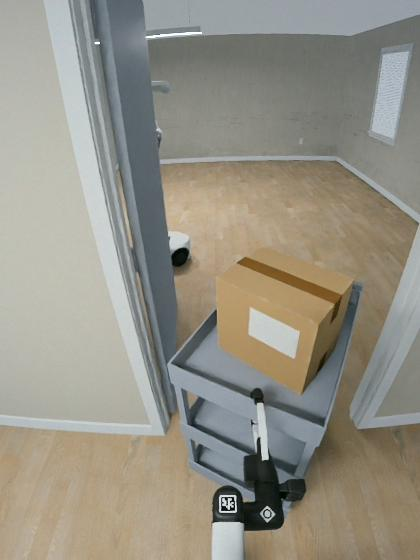

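>>> move(blocking=false, r1={"base":{"translate_m":-0.45,"strafe_m":0.0},"pace":"slow","contact_limits":{"translate_m":0.6}}, cameras=[])

>>> wait(seconds=8, cameras=["r1_head_camera","r1_head_left_camera","r1_head_right_camera"])

Scene clock: 485.20 s.
move: r1 moving
r1.base_odometry: x=-0.853 y=+1.135 heading=-2.376
r1.turned_by_wheels: +0.001
r1.turned_by_imu: +0.000
r1.base_tilt: forward=-1.5 right=+1.3
r1.lidar_m: 0.51 0.94 1.30 2.14 2.24 1.95 1.87 1.95 2.66 2.54 1.30 0.49
r1.base_status: translate_m moving; strafe_m moving
r1.joint_positions: lift_m=+0.655 arm_m=+0.115 wrist_yaw_rad=+0.004 wrist_pitch_rad=+0.009 wrist_roll_rad=+1.570 gripper_m=+0.026
r1.joint_status: not commanded
r1.measured_speeds: translate_m=-0.049 strafe_m=-0.001 rotate_rad=+0.000 lift_m=+0.000 arm_m=+0.000 wrist_yaw_rad=+0.001 wrist_pitch_rad=+0.000 wrist_roll_rad=+0.000
r1.motor_effort: lift_m=+24(24) arm_m=-4(4) wheel_0=-2(3) wheel_1=-4(6) wheel_2=+12(12)
r1.servo_current: wrist_yaw_rad=46(59) wrist_pitch_rad=52(65) wrist_roll_rad=52(52) gripper_m=72(78)
r1.contact_limits: arm_m 0.8; translate_m 0.6
r1.hand_pose: x=+0.5746 y=-0.0863 z=+0.8303 quat_wxyz=(+0.707, +0.707, +0.004, -0.002) (m; r1's base frame)
r1.wrist_depth_mm: 345 322 126 127 128 - - / 257 254 135 135 138 - - / 272 274 144 148 150 - - / 303 307 156 158 160 - - / 349 353 170 171 173 741 - / - 402 186 189 186 172 - / - 145 180 202 154 133 -
r2.base_odometry: x=-2.864 y=+0.209 heading=-2.403
r2.turned_by_wheels: +0.000
r2.turned_by_imu: +0.000
r2.base_tilt: forward=+0.0 right=+0.4
r2.lidar_m: 0.68 1.63 2.86 3.09 3.35 4.16 4.16 2.13 1.70 1.66 1.82 1.71
r2.base_status: not commanded
r2.joint_positions: lift_m=+0.900 arm_m=+0.343 wrist_yaw_rad=+0.022 wrist_pitch_rad=+0.001 wrist_roll_rad=+0.000 gripper_m=-0.028
r2.joint_status: not commanded
r2.measured_speeds: all 0
r2.motor_effort: lift_m=+20(20) arm_m=-8(8) wheel_0=+2(3) wheel_1=-4(5) wheel_2=+34(34)
r2.servo_current: wrist_yaw_rad=124(130) wrist_pitch_rad=39(46) wrist_roll_rad=39(52) gripper_m=117(124)
r2.contact_limits: arm_m 0.8; translate_m 0.8
r2.hand_pose: x=+0.8044 y=-0.0812 z=+1.0777 quat_wxyz=(+1.000, +0.000, +0.001, +0.011) (m; r2's base frame)
r2.wrist_depth_mm: 121 163 270 166 - - - / 119 174 246 167 - - - / 120 163 246 168 - - - / 120 163 266 170 - - - / 121 162 263 169 - - - / 121 159 184 173 176 - - / 122 145 220 - - - -
pictures: none
No camera images: "cameras" was empty.

Scene clock: 490.50 s.
earlier move: r1 done
r1.base_odometry: x=-0.537 y=+1.438 heading=-2.376
r1.turned_by_wheels: +0.000
r1.turned_by_imu: +0.002
r1.base_tilt: forward=-1.6 right=+1.2
r1.lidar_m: 0.50 0.59 1.89 2.16 2.08 1.48 1.43 1.49 2.06 2.53 1.95 0.53
r1.base_status: done
r1.joint_positions: lift_m=+0.655 arm_m=+0.115 wrist_yaw_rad=+0.005 wrist_pitch_rad=+0.009 wrist_roll_rad=+1.570 gripper_m=+0.026
r1.joint_status: not commanded
r1.measured_speeds: all 0
r1.motor_effort: lift_m=+24(24) arm_m=-4(4) wheel_0=+1(5) wheel_1=-2(6) wheel_2=+6(13)
r1.servo_current: wrist_yaw_rad=59(72) wrist_pitch_rad=59(65) wrist_roll_rad=52(65) gripper_m=65(85)
r1.contact_limits: arm_m 0.8; translate_m 0.6
r1.hand_pose: x=+0.5747 y=-0.0861 z=+0.8303 quat_wxyz=(+0.707, +0.707, +0.005, -0.001) (m; r1's base frame)
r1.wrist_depth_mm: - - 173 174 176 1366 402 / - - 177 178 179 1661 - / 325 314 180 181 183 - - / 306 309 183 185 187 - - / 322 325 187 189 191 831 - / 342 342 190 193 192 - - / 364 162 195 196 167 145 -
r2.base_odometry: x=-2.864 y=+0.209 heading=-2.403
r2.turned_by_wheels: +0.000
r2.turned_by_imu: +0.001
r2.base_tilt: forward=+0.0 right=+0.4
r2.lidar_m: 0.67 2.07 2.87 3.06 3.36 4.15 4.13 2.11 1.67 1.66 1.80 1.72
r2.base_status: not commanded
r2.joint_positions: lift_m=+0.900 arm_m=+0.343 wrist_yaw_rad=+0.022 wrist_pitch_rad=+0.001 wrist_roll_rad=+0.000 gripper_m=-0.028
r2.joint_status: not commanded
r2.measured_speeds: all 0
r2.on_its_own: wrist_yaw_rad is at rest, and its servo_current (130 mA) is outside its rest range (0 to 104 mA)
r2.motor_effort: lift_m=+20(20) arm_m=-8(8) wheel_0=+3(3) wheel_1=-5(5) wheel_2=+34(35)
r2.servo_current: wrist_yaw_rad=130(143) wrist_pitch_rad=39(46) wrist_roll_rad=46(59) gripper_m=117(130)
r2.contact_limits: arm_m 0.8; translate_m 0.8
r2.hand_pose: x=+0.8044 y=-0.0812 z=+1.0777 quat_wxyz=(+1.000, +0.000, +0.001, +0.011) (m; r2's base frame)
r2.wrist_depth_mm: 121 164 270 167 - - - / 119 174 248 167 - - - / 120 164 246 168 - - - / 120 163 265 170 - - - / 120 162 265 170 - - - / 121 160 183 172 176 - - / 122 145 220 - - - -
wait: 5.30 of 8 s (r1 has come to rest)
pictures: r1_head_camera, r1_head_left_camera, r1_head_right_camera
Images, in order (width x height): r1_head_camera 420x560, r1_head_left_camera 420x672, r1_head_right_camera 420x672.

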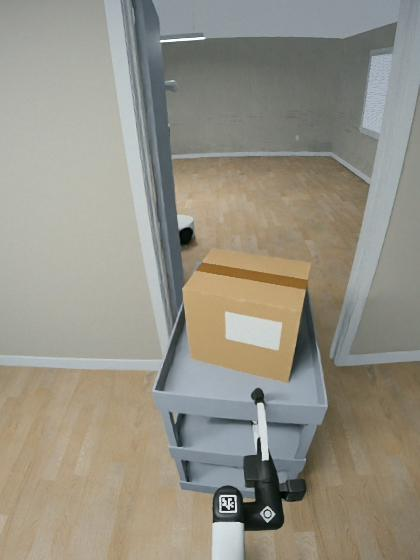

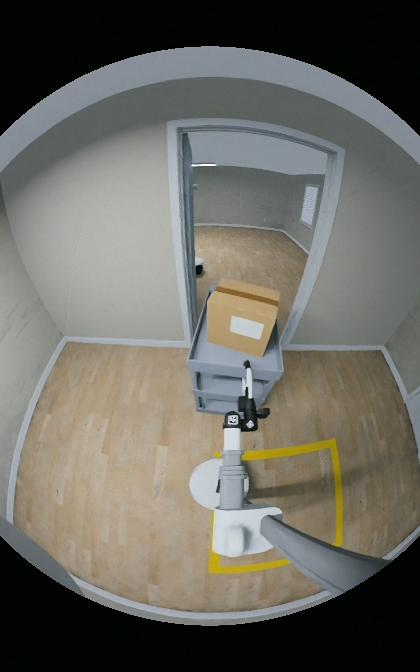

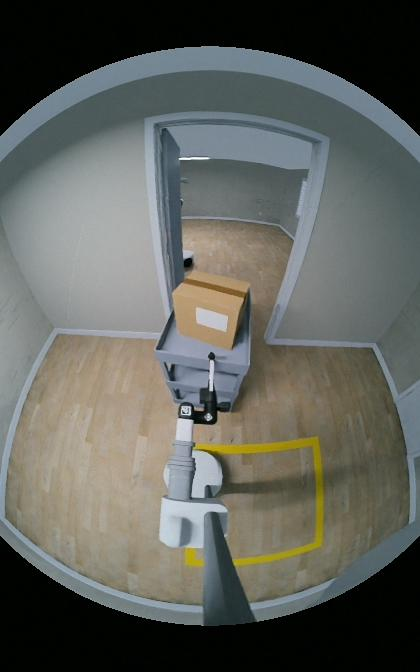

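>>> move(blocking=false, r1={"base":{"translate_m":-0.45,"strafe_m":-0.16},"joints":{"arm_m":0.03},"speeds":{"arm_m":0.03},"pace":"slow","contact_limits":{"translate_m":0.6,"arm_m":0.8}}, cameras=[])

>>> wait(seconds=8, cameras=["r1_head_camera"])

>>> wait(seconds=2, cameras=["r1_head_camera","r1_head_right_camera"])

Scene clock: 501.17 s.
move: r1 moving
r1.base_odometry: x=-0.531 y=+1.449 heading=-2.376
r1.turned_by_wheels: +0.001
r1.turned_by_imu: +0.000
r1.base_tilt: forward=-1.6 right=+1.3
r1.lidar_m: 0.50 0.56 1.89 2.16 2.06 1.49 1.40 1.48 2.06 2.53 1.94 0.54
r1.base_status: translate_m moving; strafe_m moving
r1.joint_positions: lift_m=+0.655 arm_m=+0.101 wrist_yaw_rad=+0.005 wrist_pitch_rad=+0.009 wrist_roll_rad=+1.570 gripper_m=+0.026
r1.joint_status: arm_m moving
r1.measured_speeds: translate_m=-0.048 strafe_m=-0.017 rotate_rad=+0.002 lift_m=+0.000 arm_m=-0.029 wrist_yaw_rad=+0.001 wrist_pitch_rad=+0.000 wrist_roll_rad=+0.000
r1.motor_effort: lift_m=+24(24) arm_m=-6(11) wheel_0=+0(3) wheel_1=-6(7) wheel_2=+11(14)
r1.servo_current: wrist_yaw_rad=39(65) wrist_pitch_rad=52(59) wrist_roll_rad=33(59) gripper_m=65(78)
r1.contact_limits: arm_m 0.8; translate_m 0.6
r1.hand_pose: x=+0.5610 y=-0.0861 z=+0.8303 quat_wxyz=(+0.707, +0.707, +0.005, -0.001) (m; r1's base frame)
r1.wrist_depth_mm: - - 177 178 185 1336 384 / - - 180 181 185 1661 - / 340 330 184 185 186 - - / 309 310 188 188 191 809 - / 325 329 191 191 195 820 - / 343 343 193 196 196 - - / 362 161 197 199 156 143 -
r2.base_odometry: x=-2.864 y=+0.209 heading=-2.403
r2.turned_by_wheels: +0.000
r2.turned_by_imu: +0.000
r2.base_tilt: forward=+0.0 right=+0.4
r2.lidar_m: 0.69 2.08 2.85 3.08 3.37 4.14 4.12 2.10 1.71 1.66 1.83 1.72
r2.base_status: not commanded
r2.joint_positions: lift_m=+0.900 arm_m=+0.343 wrist_yaw_rad=+0.022 wrist_pitch_rad=+0.001 wrist_roll_rad=+0.000 gripper_m=-0.028
r2.joint_status: not commanded
r2.measured_speeds: all 0
r2.motor_effort: lift_m=+20(20) arm_m=-7(8) wheel_0=+3(3) wheel_1=-4(5) wheel_2=+34(35)
r2.servo_current: wrist_yaw_rad=130(137) wrist_pitch_rad=33(46) wrist_roll_rad=52(59) gripper_m=117(124)
r2.contact_limits: arm_m 0.8; translate_m 0.8
r2.hand_pose: x=+0.8044 y=-0.0812 z=+1.0777 quat_wxyz=(+1.000, +0.000, +0.001, +0.011) (m; r2's base frame)
r2.wrist_depth_mm: 121 163 270 166 - - - / 119 173 247 167 - - - / 120 164 246 168 - - - / 120 163 265 170 - - - / 121 162 263 170 - - - / 121 159 183 173 176 - - / 122 145 220 - - - -
pictures: none
No camera images: "cameras" was empty.

Scene clock: 506.67 s.
earlier move: r1 done
r1.base_odometry: x=-0.324 y=+1.865 heading=-2.376
r1.turned_by_wheels: +0.000
r1.turned_by_imu: +0.002
r1.base_tilt: forward=-1.6 right=+1.2
r1.lidar_m: 0.35 0.33 2.44 2.32 1.42 1.04 0.96 1.05 1.43 2.37 2.49 0.53
r1.base_status: done
r1.joint_positions: lift_m=+0.655 arm_m=+0.030 wrist_yaw_rad=+0.008 wrist_pitch_rad=+0.009 wrist_roll_rad=+1.570 gripper_m=+0.026
r1.joint_status: all done
r1.measured_speeds: all 0
r1.motor_effort: lift_m=+24(24) arm_m=-4(11) wheel_0=+2(5) wheel_1=-2(7) wheel_2=+6(15)
r1.servo_current: wrist_yaw_rad=46(78) wrist_pitch_rad=59(65) wrist_roll_rad=52(72) gripper_m=72(78)
r1.contact_limits: arm_m 0.8; translate_m 0.6
r1.hand_pose: x=+0.4899 y=-0.0852 z=+0.8303 quat_wxyz=(+0.707, +0.707, +0.006, +0.000) (m; r1's base frame)
r1.wrist_depth_mm: - - - - - 1499 1118 / - - - 293 297 1430 1078 / - - - 267 296 310 387 / - - - 243 - 1661 - / - - 229 221 - 1808 - / 327 329 203 204 198 - - / 314 168 185 190 153 715 -
r2.base_odometry: x=-2.864 y=+0.209 heading=-2.403
r2.turned_by_wheels: +0.000
r2.turned_by_imu: +0.001
r2.base_tilt: forward=+0.0 right=+0.4
r2.lidar_m: 0.68 2.09 2.86 3.08 3.38 4.15 4.13 2.10 1.68 1.68 1.82 1.70
r2.base_status: not commanded
r2.joint_positions: lift_m=+0.900 arm_m=+0.343 wrist_yaw_rad=+0.022 wrist_pitch_rad=+0.001 wrist_roll_rad=+0.000 gripper_m=-0.028
r2.joint_status: not commanded
r2.measured_speeds: all 0
r2.on_its_own: wrist_yaw_rad is at rest, and its servo_current (111 mA) is outside its rest range (0 to 104 mA)
r2.motor_effort: lift_m=+20(20) arm_m=-8(8) wheel_0=+3(3) wheel_1=-5(5) wheel_2=+34(35)
r2.servo_current: wrist_yaw_rad=111(143) wrist_pitch_rad=33(46) wrist_roll_rad=52(65) gripper_m=117(130)
r2.contact_limits: arm_m 0.8; translate_m 0.8
r2.hand_pose: x=+0.8044 y=-0.0812 z=+1.0777 quat_wxyz=(+1.000, +0.000, +0.001, +0.011) (m; r2's base frame)
r2.wrist_depth_mm: 121 164 271 166 - - - / 119 174 247 166 - - - / 120 163 245 168 - - - / 120 163 265 170 - - - / 121 163 264 170 - - - / 121 160 183 172 176 - - / 122 145 220 - - - -
wait: 5.50 of 8 s (r1 has come to rest)
pictures: r1_head_camera
Images, in order (width x height): r1_head_camera 420x560.

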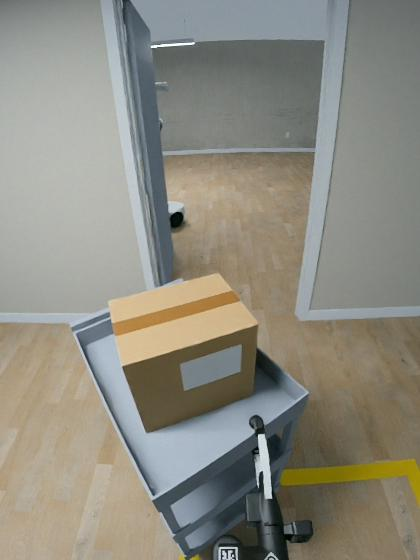

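Scene clock: 508.67 s.
r1.base_odometry: x=-0.324 y=+1.865 heading=-2.376
r1.turned_by_wheels: +0.000
r1.turned_by_imu: +0.000
r1.base_tilt: forward=-1.6 right=+1.2
r1.lidar_m: 0.34 0.34 2.43 2.31 1.43 1.03 0.98 1.04 1.45 2.36 2.48 0.54
r1.base_status: done
r1.joint_positions: lift_m=+0.655 arm_m=+0.030 wrist_yaw_rad=+0.008 wrist_pitch_rad=+0.009 wrist_roll_rad=+1.570 gripper_m=+0.026
r1.joint_status: all done
r1.measured_speeds: all 0
r1.motor_effort: lift_m=+24(24) arm_m=-4(11) wheel_0=+1(5) wheel_1=-2(7) wheel_2=+6(15)
r1.servo_current: wrist_yaw_rad=59(78) wrist_pitch_rad=59(65) wrist_roll_rad=52(72) gripper_m=72(78)
r1.contact_limits: arm_m 0.8; translate_m 0.6
r1.hand_pose: x=+0.4899 y=-0.0852 z=+0.8303 quat_wxyz=(+0.707, +0.707, +0.006, +0.000) (m; r1's base frame)
r1.wrist_depth_mm: - - - - - 1499 1138 / - - - 293 297 1430 1098 / - - - 268 297 309 382 / - - - 242 - 1661 - / - - 229 221 - 1708 - / 329 329 203 203 196 - - / 314 168 184 190 152 715 -
r2.base_odometry: x=-2.864 y=+0.209 heading=-2.403
r2.turned_by_wheels: +0.000
r2.turned_by_imu: +0.000
r2.base_tilt: forward=+0.0 right=+0.4
r2.lidar_m: 0.67 2.11 2.88 3.09 3.39 4.15 4.14 2.10 1.69 1.65 1.84 1.69
r2.base_status: not commanded
r2.joint_positions: lift_m=+0.900 arm_m=+0.343 wrist_yaw_rad=+0.022 wrist_pitch_rad=+0.001 wrist_roll_rad=+0.000 gripper_m=-0.028
r2.joint_status: not commanded
r2.measured_speeds: all 0
r2.on_its_own: wrist_yaw_rad is at rest, and its servo_current (124 mA) is outside its rest range (0 to 104 mA)
r2.motor_effort: lift_m=+20(20) arm_m=-7(8) wheel_0=+2(3) wheel_1=-5(5) wheel_2=+34(35)
r2.servo_current: wrist_yaw_rad=124(143) wrist_pitch_rad=39(46) wrist_roll_rad=52(65) gripper_m=117(130)
r2.contact_limits: arm_m 0.8; translate_m 0.8
r2.hand_pose: x=+0.8044 y=-0.0812 z=+1.0777 quat_wxyz=(+1.000, +0.000, +0.001, +0.011) (m; r2's base frame)
r2.wrist_depth_mm: 121 164 270 166 - - - / 119 174 247 167 - - - / 120 163 247 168 - - - / 120 163 264 169 - - - / 121 162 263 170 - - - / 121 159 184 173 176 - - / 122 145 220 - - - -
wait: 2.00 s; at rest by 0.27 s
pictures: r1_head_camera, r1_head_right_camera
Images, in order (width x height): r1_head_camera 420x560, r1_head_right_camera 420x672.

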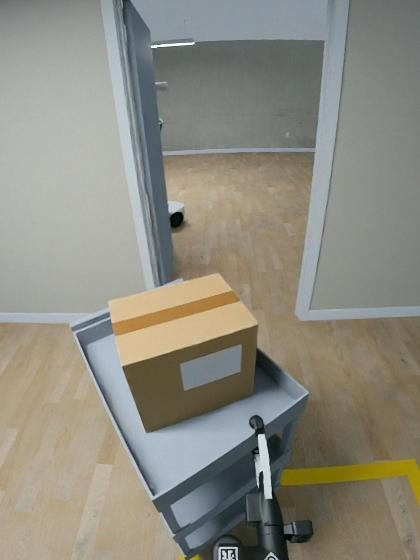

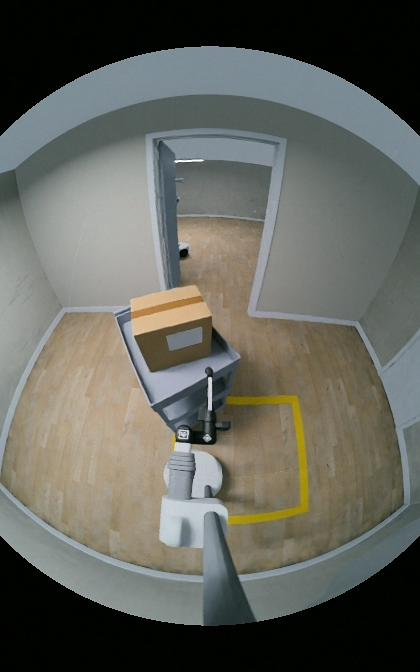

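>>> move(blocking=false, r1={"base":{"translate_m":-0.47,"strafe_m":-0.35},"pace":"slow","contact_limits":{"translate_m":0.6}}, cameras=[])

>>> wait(seconds=8, cameras=["r1_head_left_camera","r1_head_right_camera","r1_head_camera"])

>>> zoom_image(camera="r1_head_right_camera", region=[100, 250, 360, 550])

Scene clock: 519.43 s.
move: r1 moving
r1.base_odometry: x=-0.321 y=+1.878 heading=-2.374
r1.turned_by_wheels: +0.002
r1.turned_by_imu: +0.001
r1.base_tilt: forward=-1.6 right=+1.3
r1.lidar_m: 0.36 0.32 2.41 2.30 1.42 1.01 0.97 1.03 1.42 2.38 2.47 0.54
r1.base_status: translate_m moving; strafe_m moving
r1.joint_positions: lift_m=+0.655 arm_m=+0.030 wrist_yaw_rad=+0.009 wrist_pitch_rad=+0.009 wrist_roll_rad=+1.570 gripper_m=+0.026
r1.joint_status: not commanded
r1.measured_speeds: translate_m=-0.043 strafe_m=-0.031 rotate_rad=+0.000 lift_m=+0.000 arm_m=+0.000 wrist_yaw_rad=+0.008 wrist_pitch_rad=+0.000 wrist_roll_rad=+0.000
r1.motor_effort: lift_m=+24(24) arm_m=-4(4) wheel_0=+7(11) wheel_1=-3(6) wheel_2=+13(15)
r1.servo_current: wrist_yaw_rad=52(72) wrist_pitch_rad=52(59) wrist_roll_rad=39(59) gripper_m=72(78)
r1.contact_limits: arm_m 0.8; translate_m 0.6
r1.hand_pose: x=+0.4901 y=-0.0848 z=+0.8303 quat_wxyz=(+0.707, +0.707, +0.006, +0.000) (m; r1's base frame)
r1.wrist_depth_mm: - - - - - 1499 1138 / - - - 290 301 300 1078 / - - - 265 297 1336 387 / - - - 242 - 1661 - / - - 229 221 - 1808 - / 327 329 203 204 198 - - / 314 178 188 190 152 715 -
r2.base_odometry: x=-2.864 y=+0.209 heading=-2.403
r2.turned_by_wheels: +0.000
r2.turned_by_imu: +0.000
r2.base_tilt: forward=+0.0 right=+0.4
r2.lidar_m: 0.67 2.09 2.88 3.07 3.39 4.15 4.18 2.15 1.69 1.67 1.84 1.72
r2.base_status: not commanded
r2.joint_positions: lift_m=+0.900 arm_m=+0.343 wrist_yaw_rad=+0.022 wrist_pitch_rad=+0.001 wrist_roll_rad=+0.000 gripper_m=-0.028
r2.joint_status: not commanded
r2.measured_speeds: all 0
r2.motor_effort: lift_m=+20(20) arm_m=-8(8) wheel_0=+3(3) wheel_1=-4(5) wheel_2=+34(35)
r2.servo_current: wrist_yaw_rad=130(130) wrist_pitch_rad=39(46) wrist_roll_rad=46(59) gripper_m=124(124)
r2.contact_limits: arm_m 0.8; translate_m 0.8
r2.hand_pose: x=+0.8044 y=-0.0812 z=+1.0777 quat_wxyz=(+1.000, +0.000, +0.001, +0.011) (m; r2's base frame)
r2.wrist_depth_mm: 121 164 271 166 - - - / 119 174 247 167 - - - / 120 164 246 168 - - - / 120 163 266 169 - - - / 121 163 263 170 - - - / 121 160 185 173 176 - - / 122 145 219 - - - -
pictures: none
No camera images: "cameras" was empty.

Scene clock: 526.00 s.
earlier move: r1 done
r1.base_odometry: x=-0.228 y=+2.443 heading=-2.374
r1.turned_by_wheels: +0.000
r1.turned_by_imu: +0.004
r1.base_tilt: forward=-1.5 right=+1.2
r1.lidar_m: 0.25 0.25 0.47 2.07 0.75 0.54 0.50 0.56 0.78 2.05 2.11 2.34
r1.base_status: done
r1.joint_positions: lift_m=+0.655 arm_m=+0.030 wrist_yaw_rad=+0.013 wrist_pitch_rad=+0.009 wrist_roll_rad=+1.570 gripper_m=+0.026
r1.joint_status: not commanded
r1.measured_speeds: all 0
r1.motor_effort: lift_m=+24(24) arm_m=-4(4) wheel_0=+13(17) wheel_1=+1(6) wheel_2=+7(16)
r1.servo_current: wrist_yaw_rad=85(104) wrist_pitch_rad=59(65) wrist_roll_rad=39(72) gripper_m=72(78)
r1.contact_limits: arm_m 0.8; translate_m 0.6
r1.hand_pose: x=+0.4904 y=-0.0835 z=+0.8303 quat_wxyz=(+0.707, +0.707, +0.008, +0.002) (m; r1's base frame)
r1.wrist_depth_mm: - - - - 1983 1576 1138 / - - - - 1983 1537 1138 / - - - - - 1618 1160 / 1921 - - 315 340 343 343 / 1921 - - 247 - 1618 1205 / 1983 - 203 202 189 1397 - / 315 170 176 175 164 1661 -
r2.base_odometry: x=-2.864 y=+0.209 heading=-2.403
r2.turned_by_wheels: +0.000
r2.turned_by_imu: +0.001
r2.base_tilt: forward=+0.0 right=+0.4
r2.lidar_m: 0.69 2.09 2.82 3.07 3.37 4.15 4.14 2.09 1.69 1.65 1.83 1.71
r2.base_status: not commanded
r2.joint_positions: lift_m=+0.900 arm_m=+0.343 wrist_yaw_rad=+0.022 wrist_pitch_rad=+0.001 wrist_roll_rad=+0.000 gripper_m=-0.028
r2.joint_status: not commanded
r2.measured_speeds: all 0
r2.on_its_own: wrist_yaw_rad is at rest, and its servo_current (124 mA) is outside its rest range (0 to 104 mA)
r2.motor_effort: lift_m=+20(20) arm_m=-8(8) wheel_0=+2(3) wheel_1=-4(5) wheel_2=+34(35)
r2.servo_current: wrist_yaw_rad=124(143) wrist_pitch_rad=39(52) wrist_roll_rad=52(65) gripper_m=124(124)
r2.contact_limits: arm_m 0.8; translate_m 0.8
r2.hand_pose: x=+0.8044 y=-0.0812 z=+1.0777 quat_wxyz=(+1.000, +0.000, +0.001, +0.011) (m; r2's base frame)
r2.wrist_depth_mm: 121 164 271 166 - - - / 119 174 247 167 - - - / 120 163 246 168 - - - / 120 163 266 169 - - - / 121 162 262 169 - - - / 121 159 184 172 176 - - / 122 145 220 - - - -
wait: 6.57 of 8 s (r1 has come to rest)
pictures: r1_head_camera, r1_head_left_camera, r1_head_right_camera
Images, in order (width x height): r1_head_camera 420x560, r1_head_left_camera 420x672, r1_head_right_camera 420x672.

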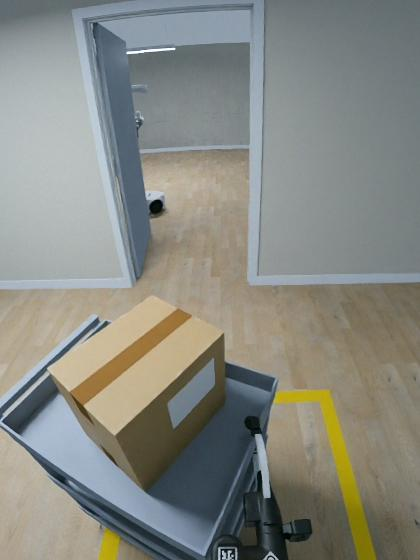

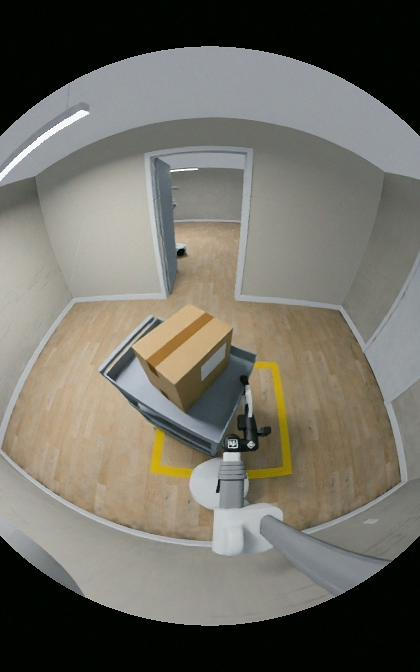

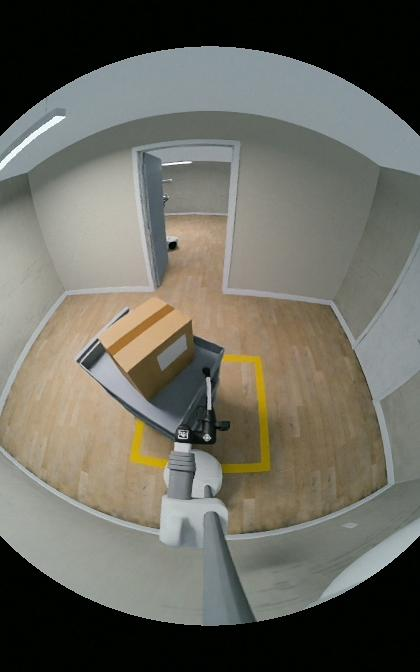

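Scaled by 1.680 from the camera's 420x672 image, which has a finer 600x960 frame.

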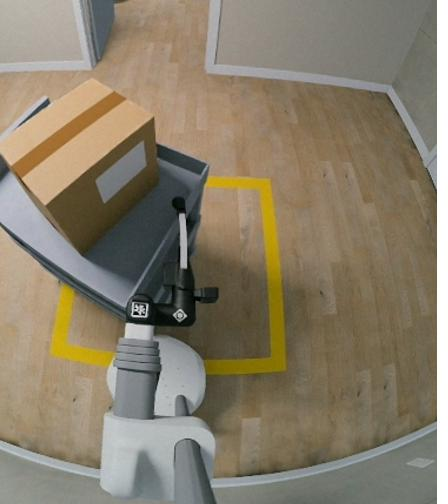

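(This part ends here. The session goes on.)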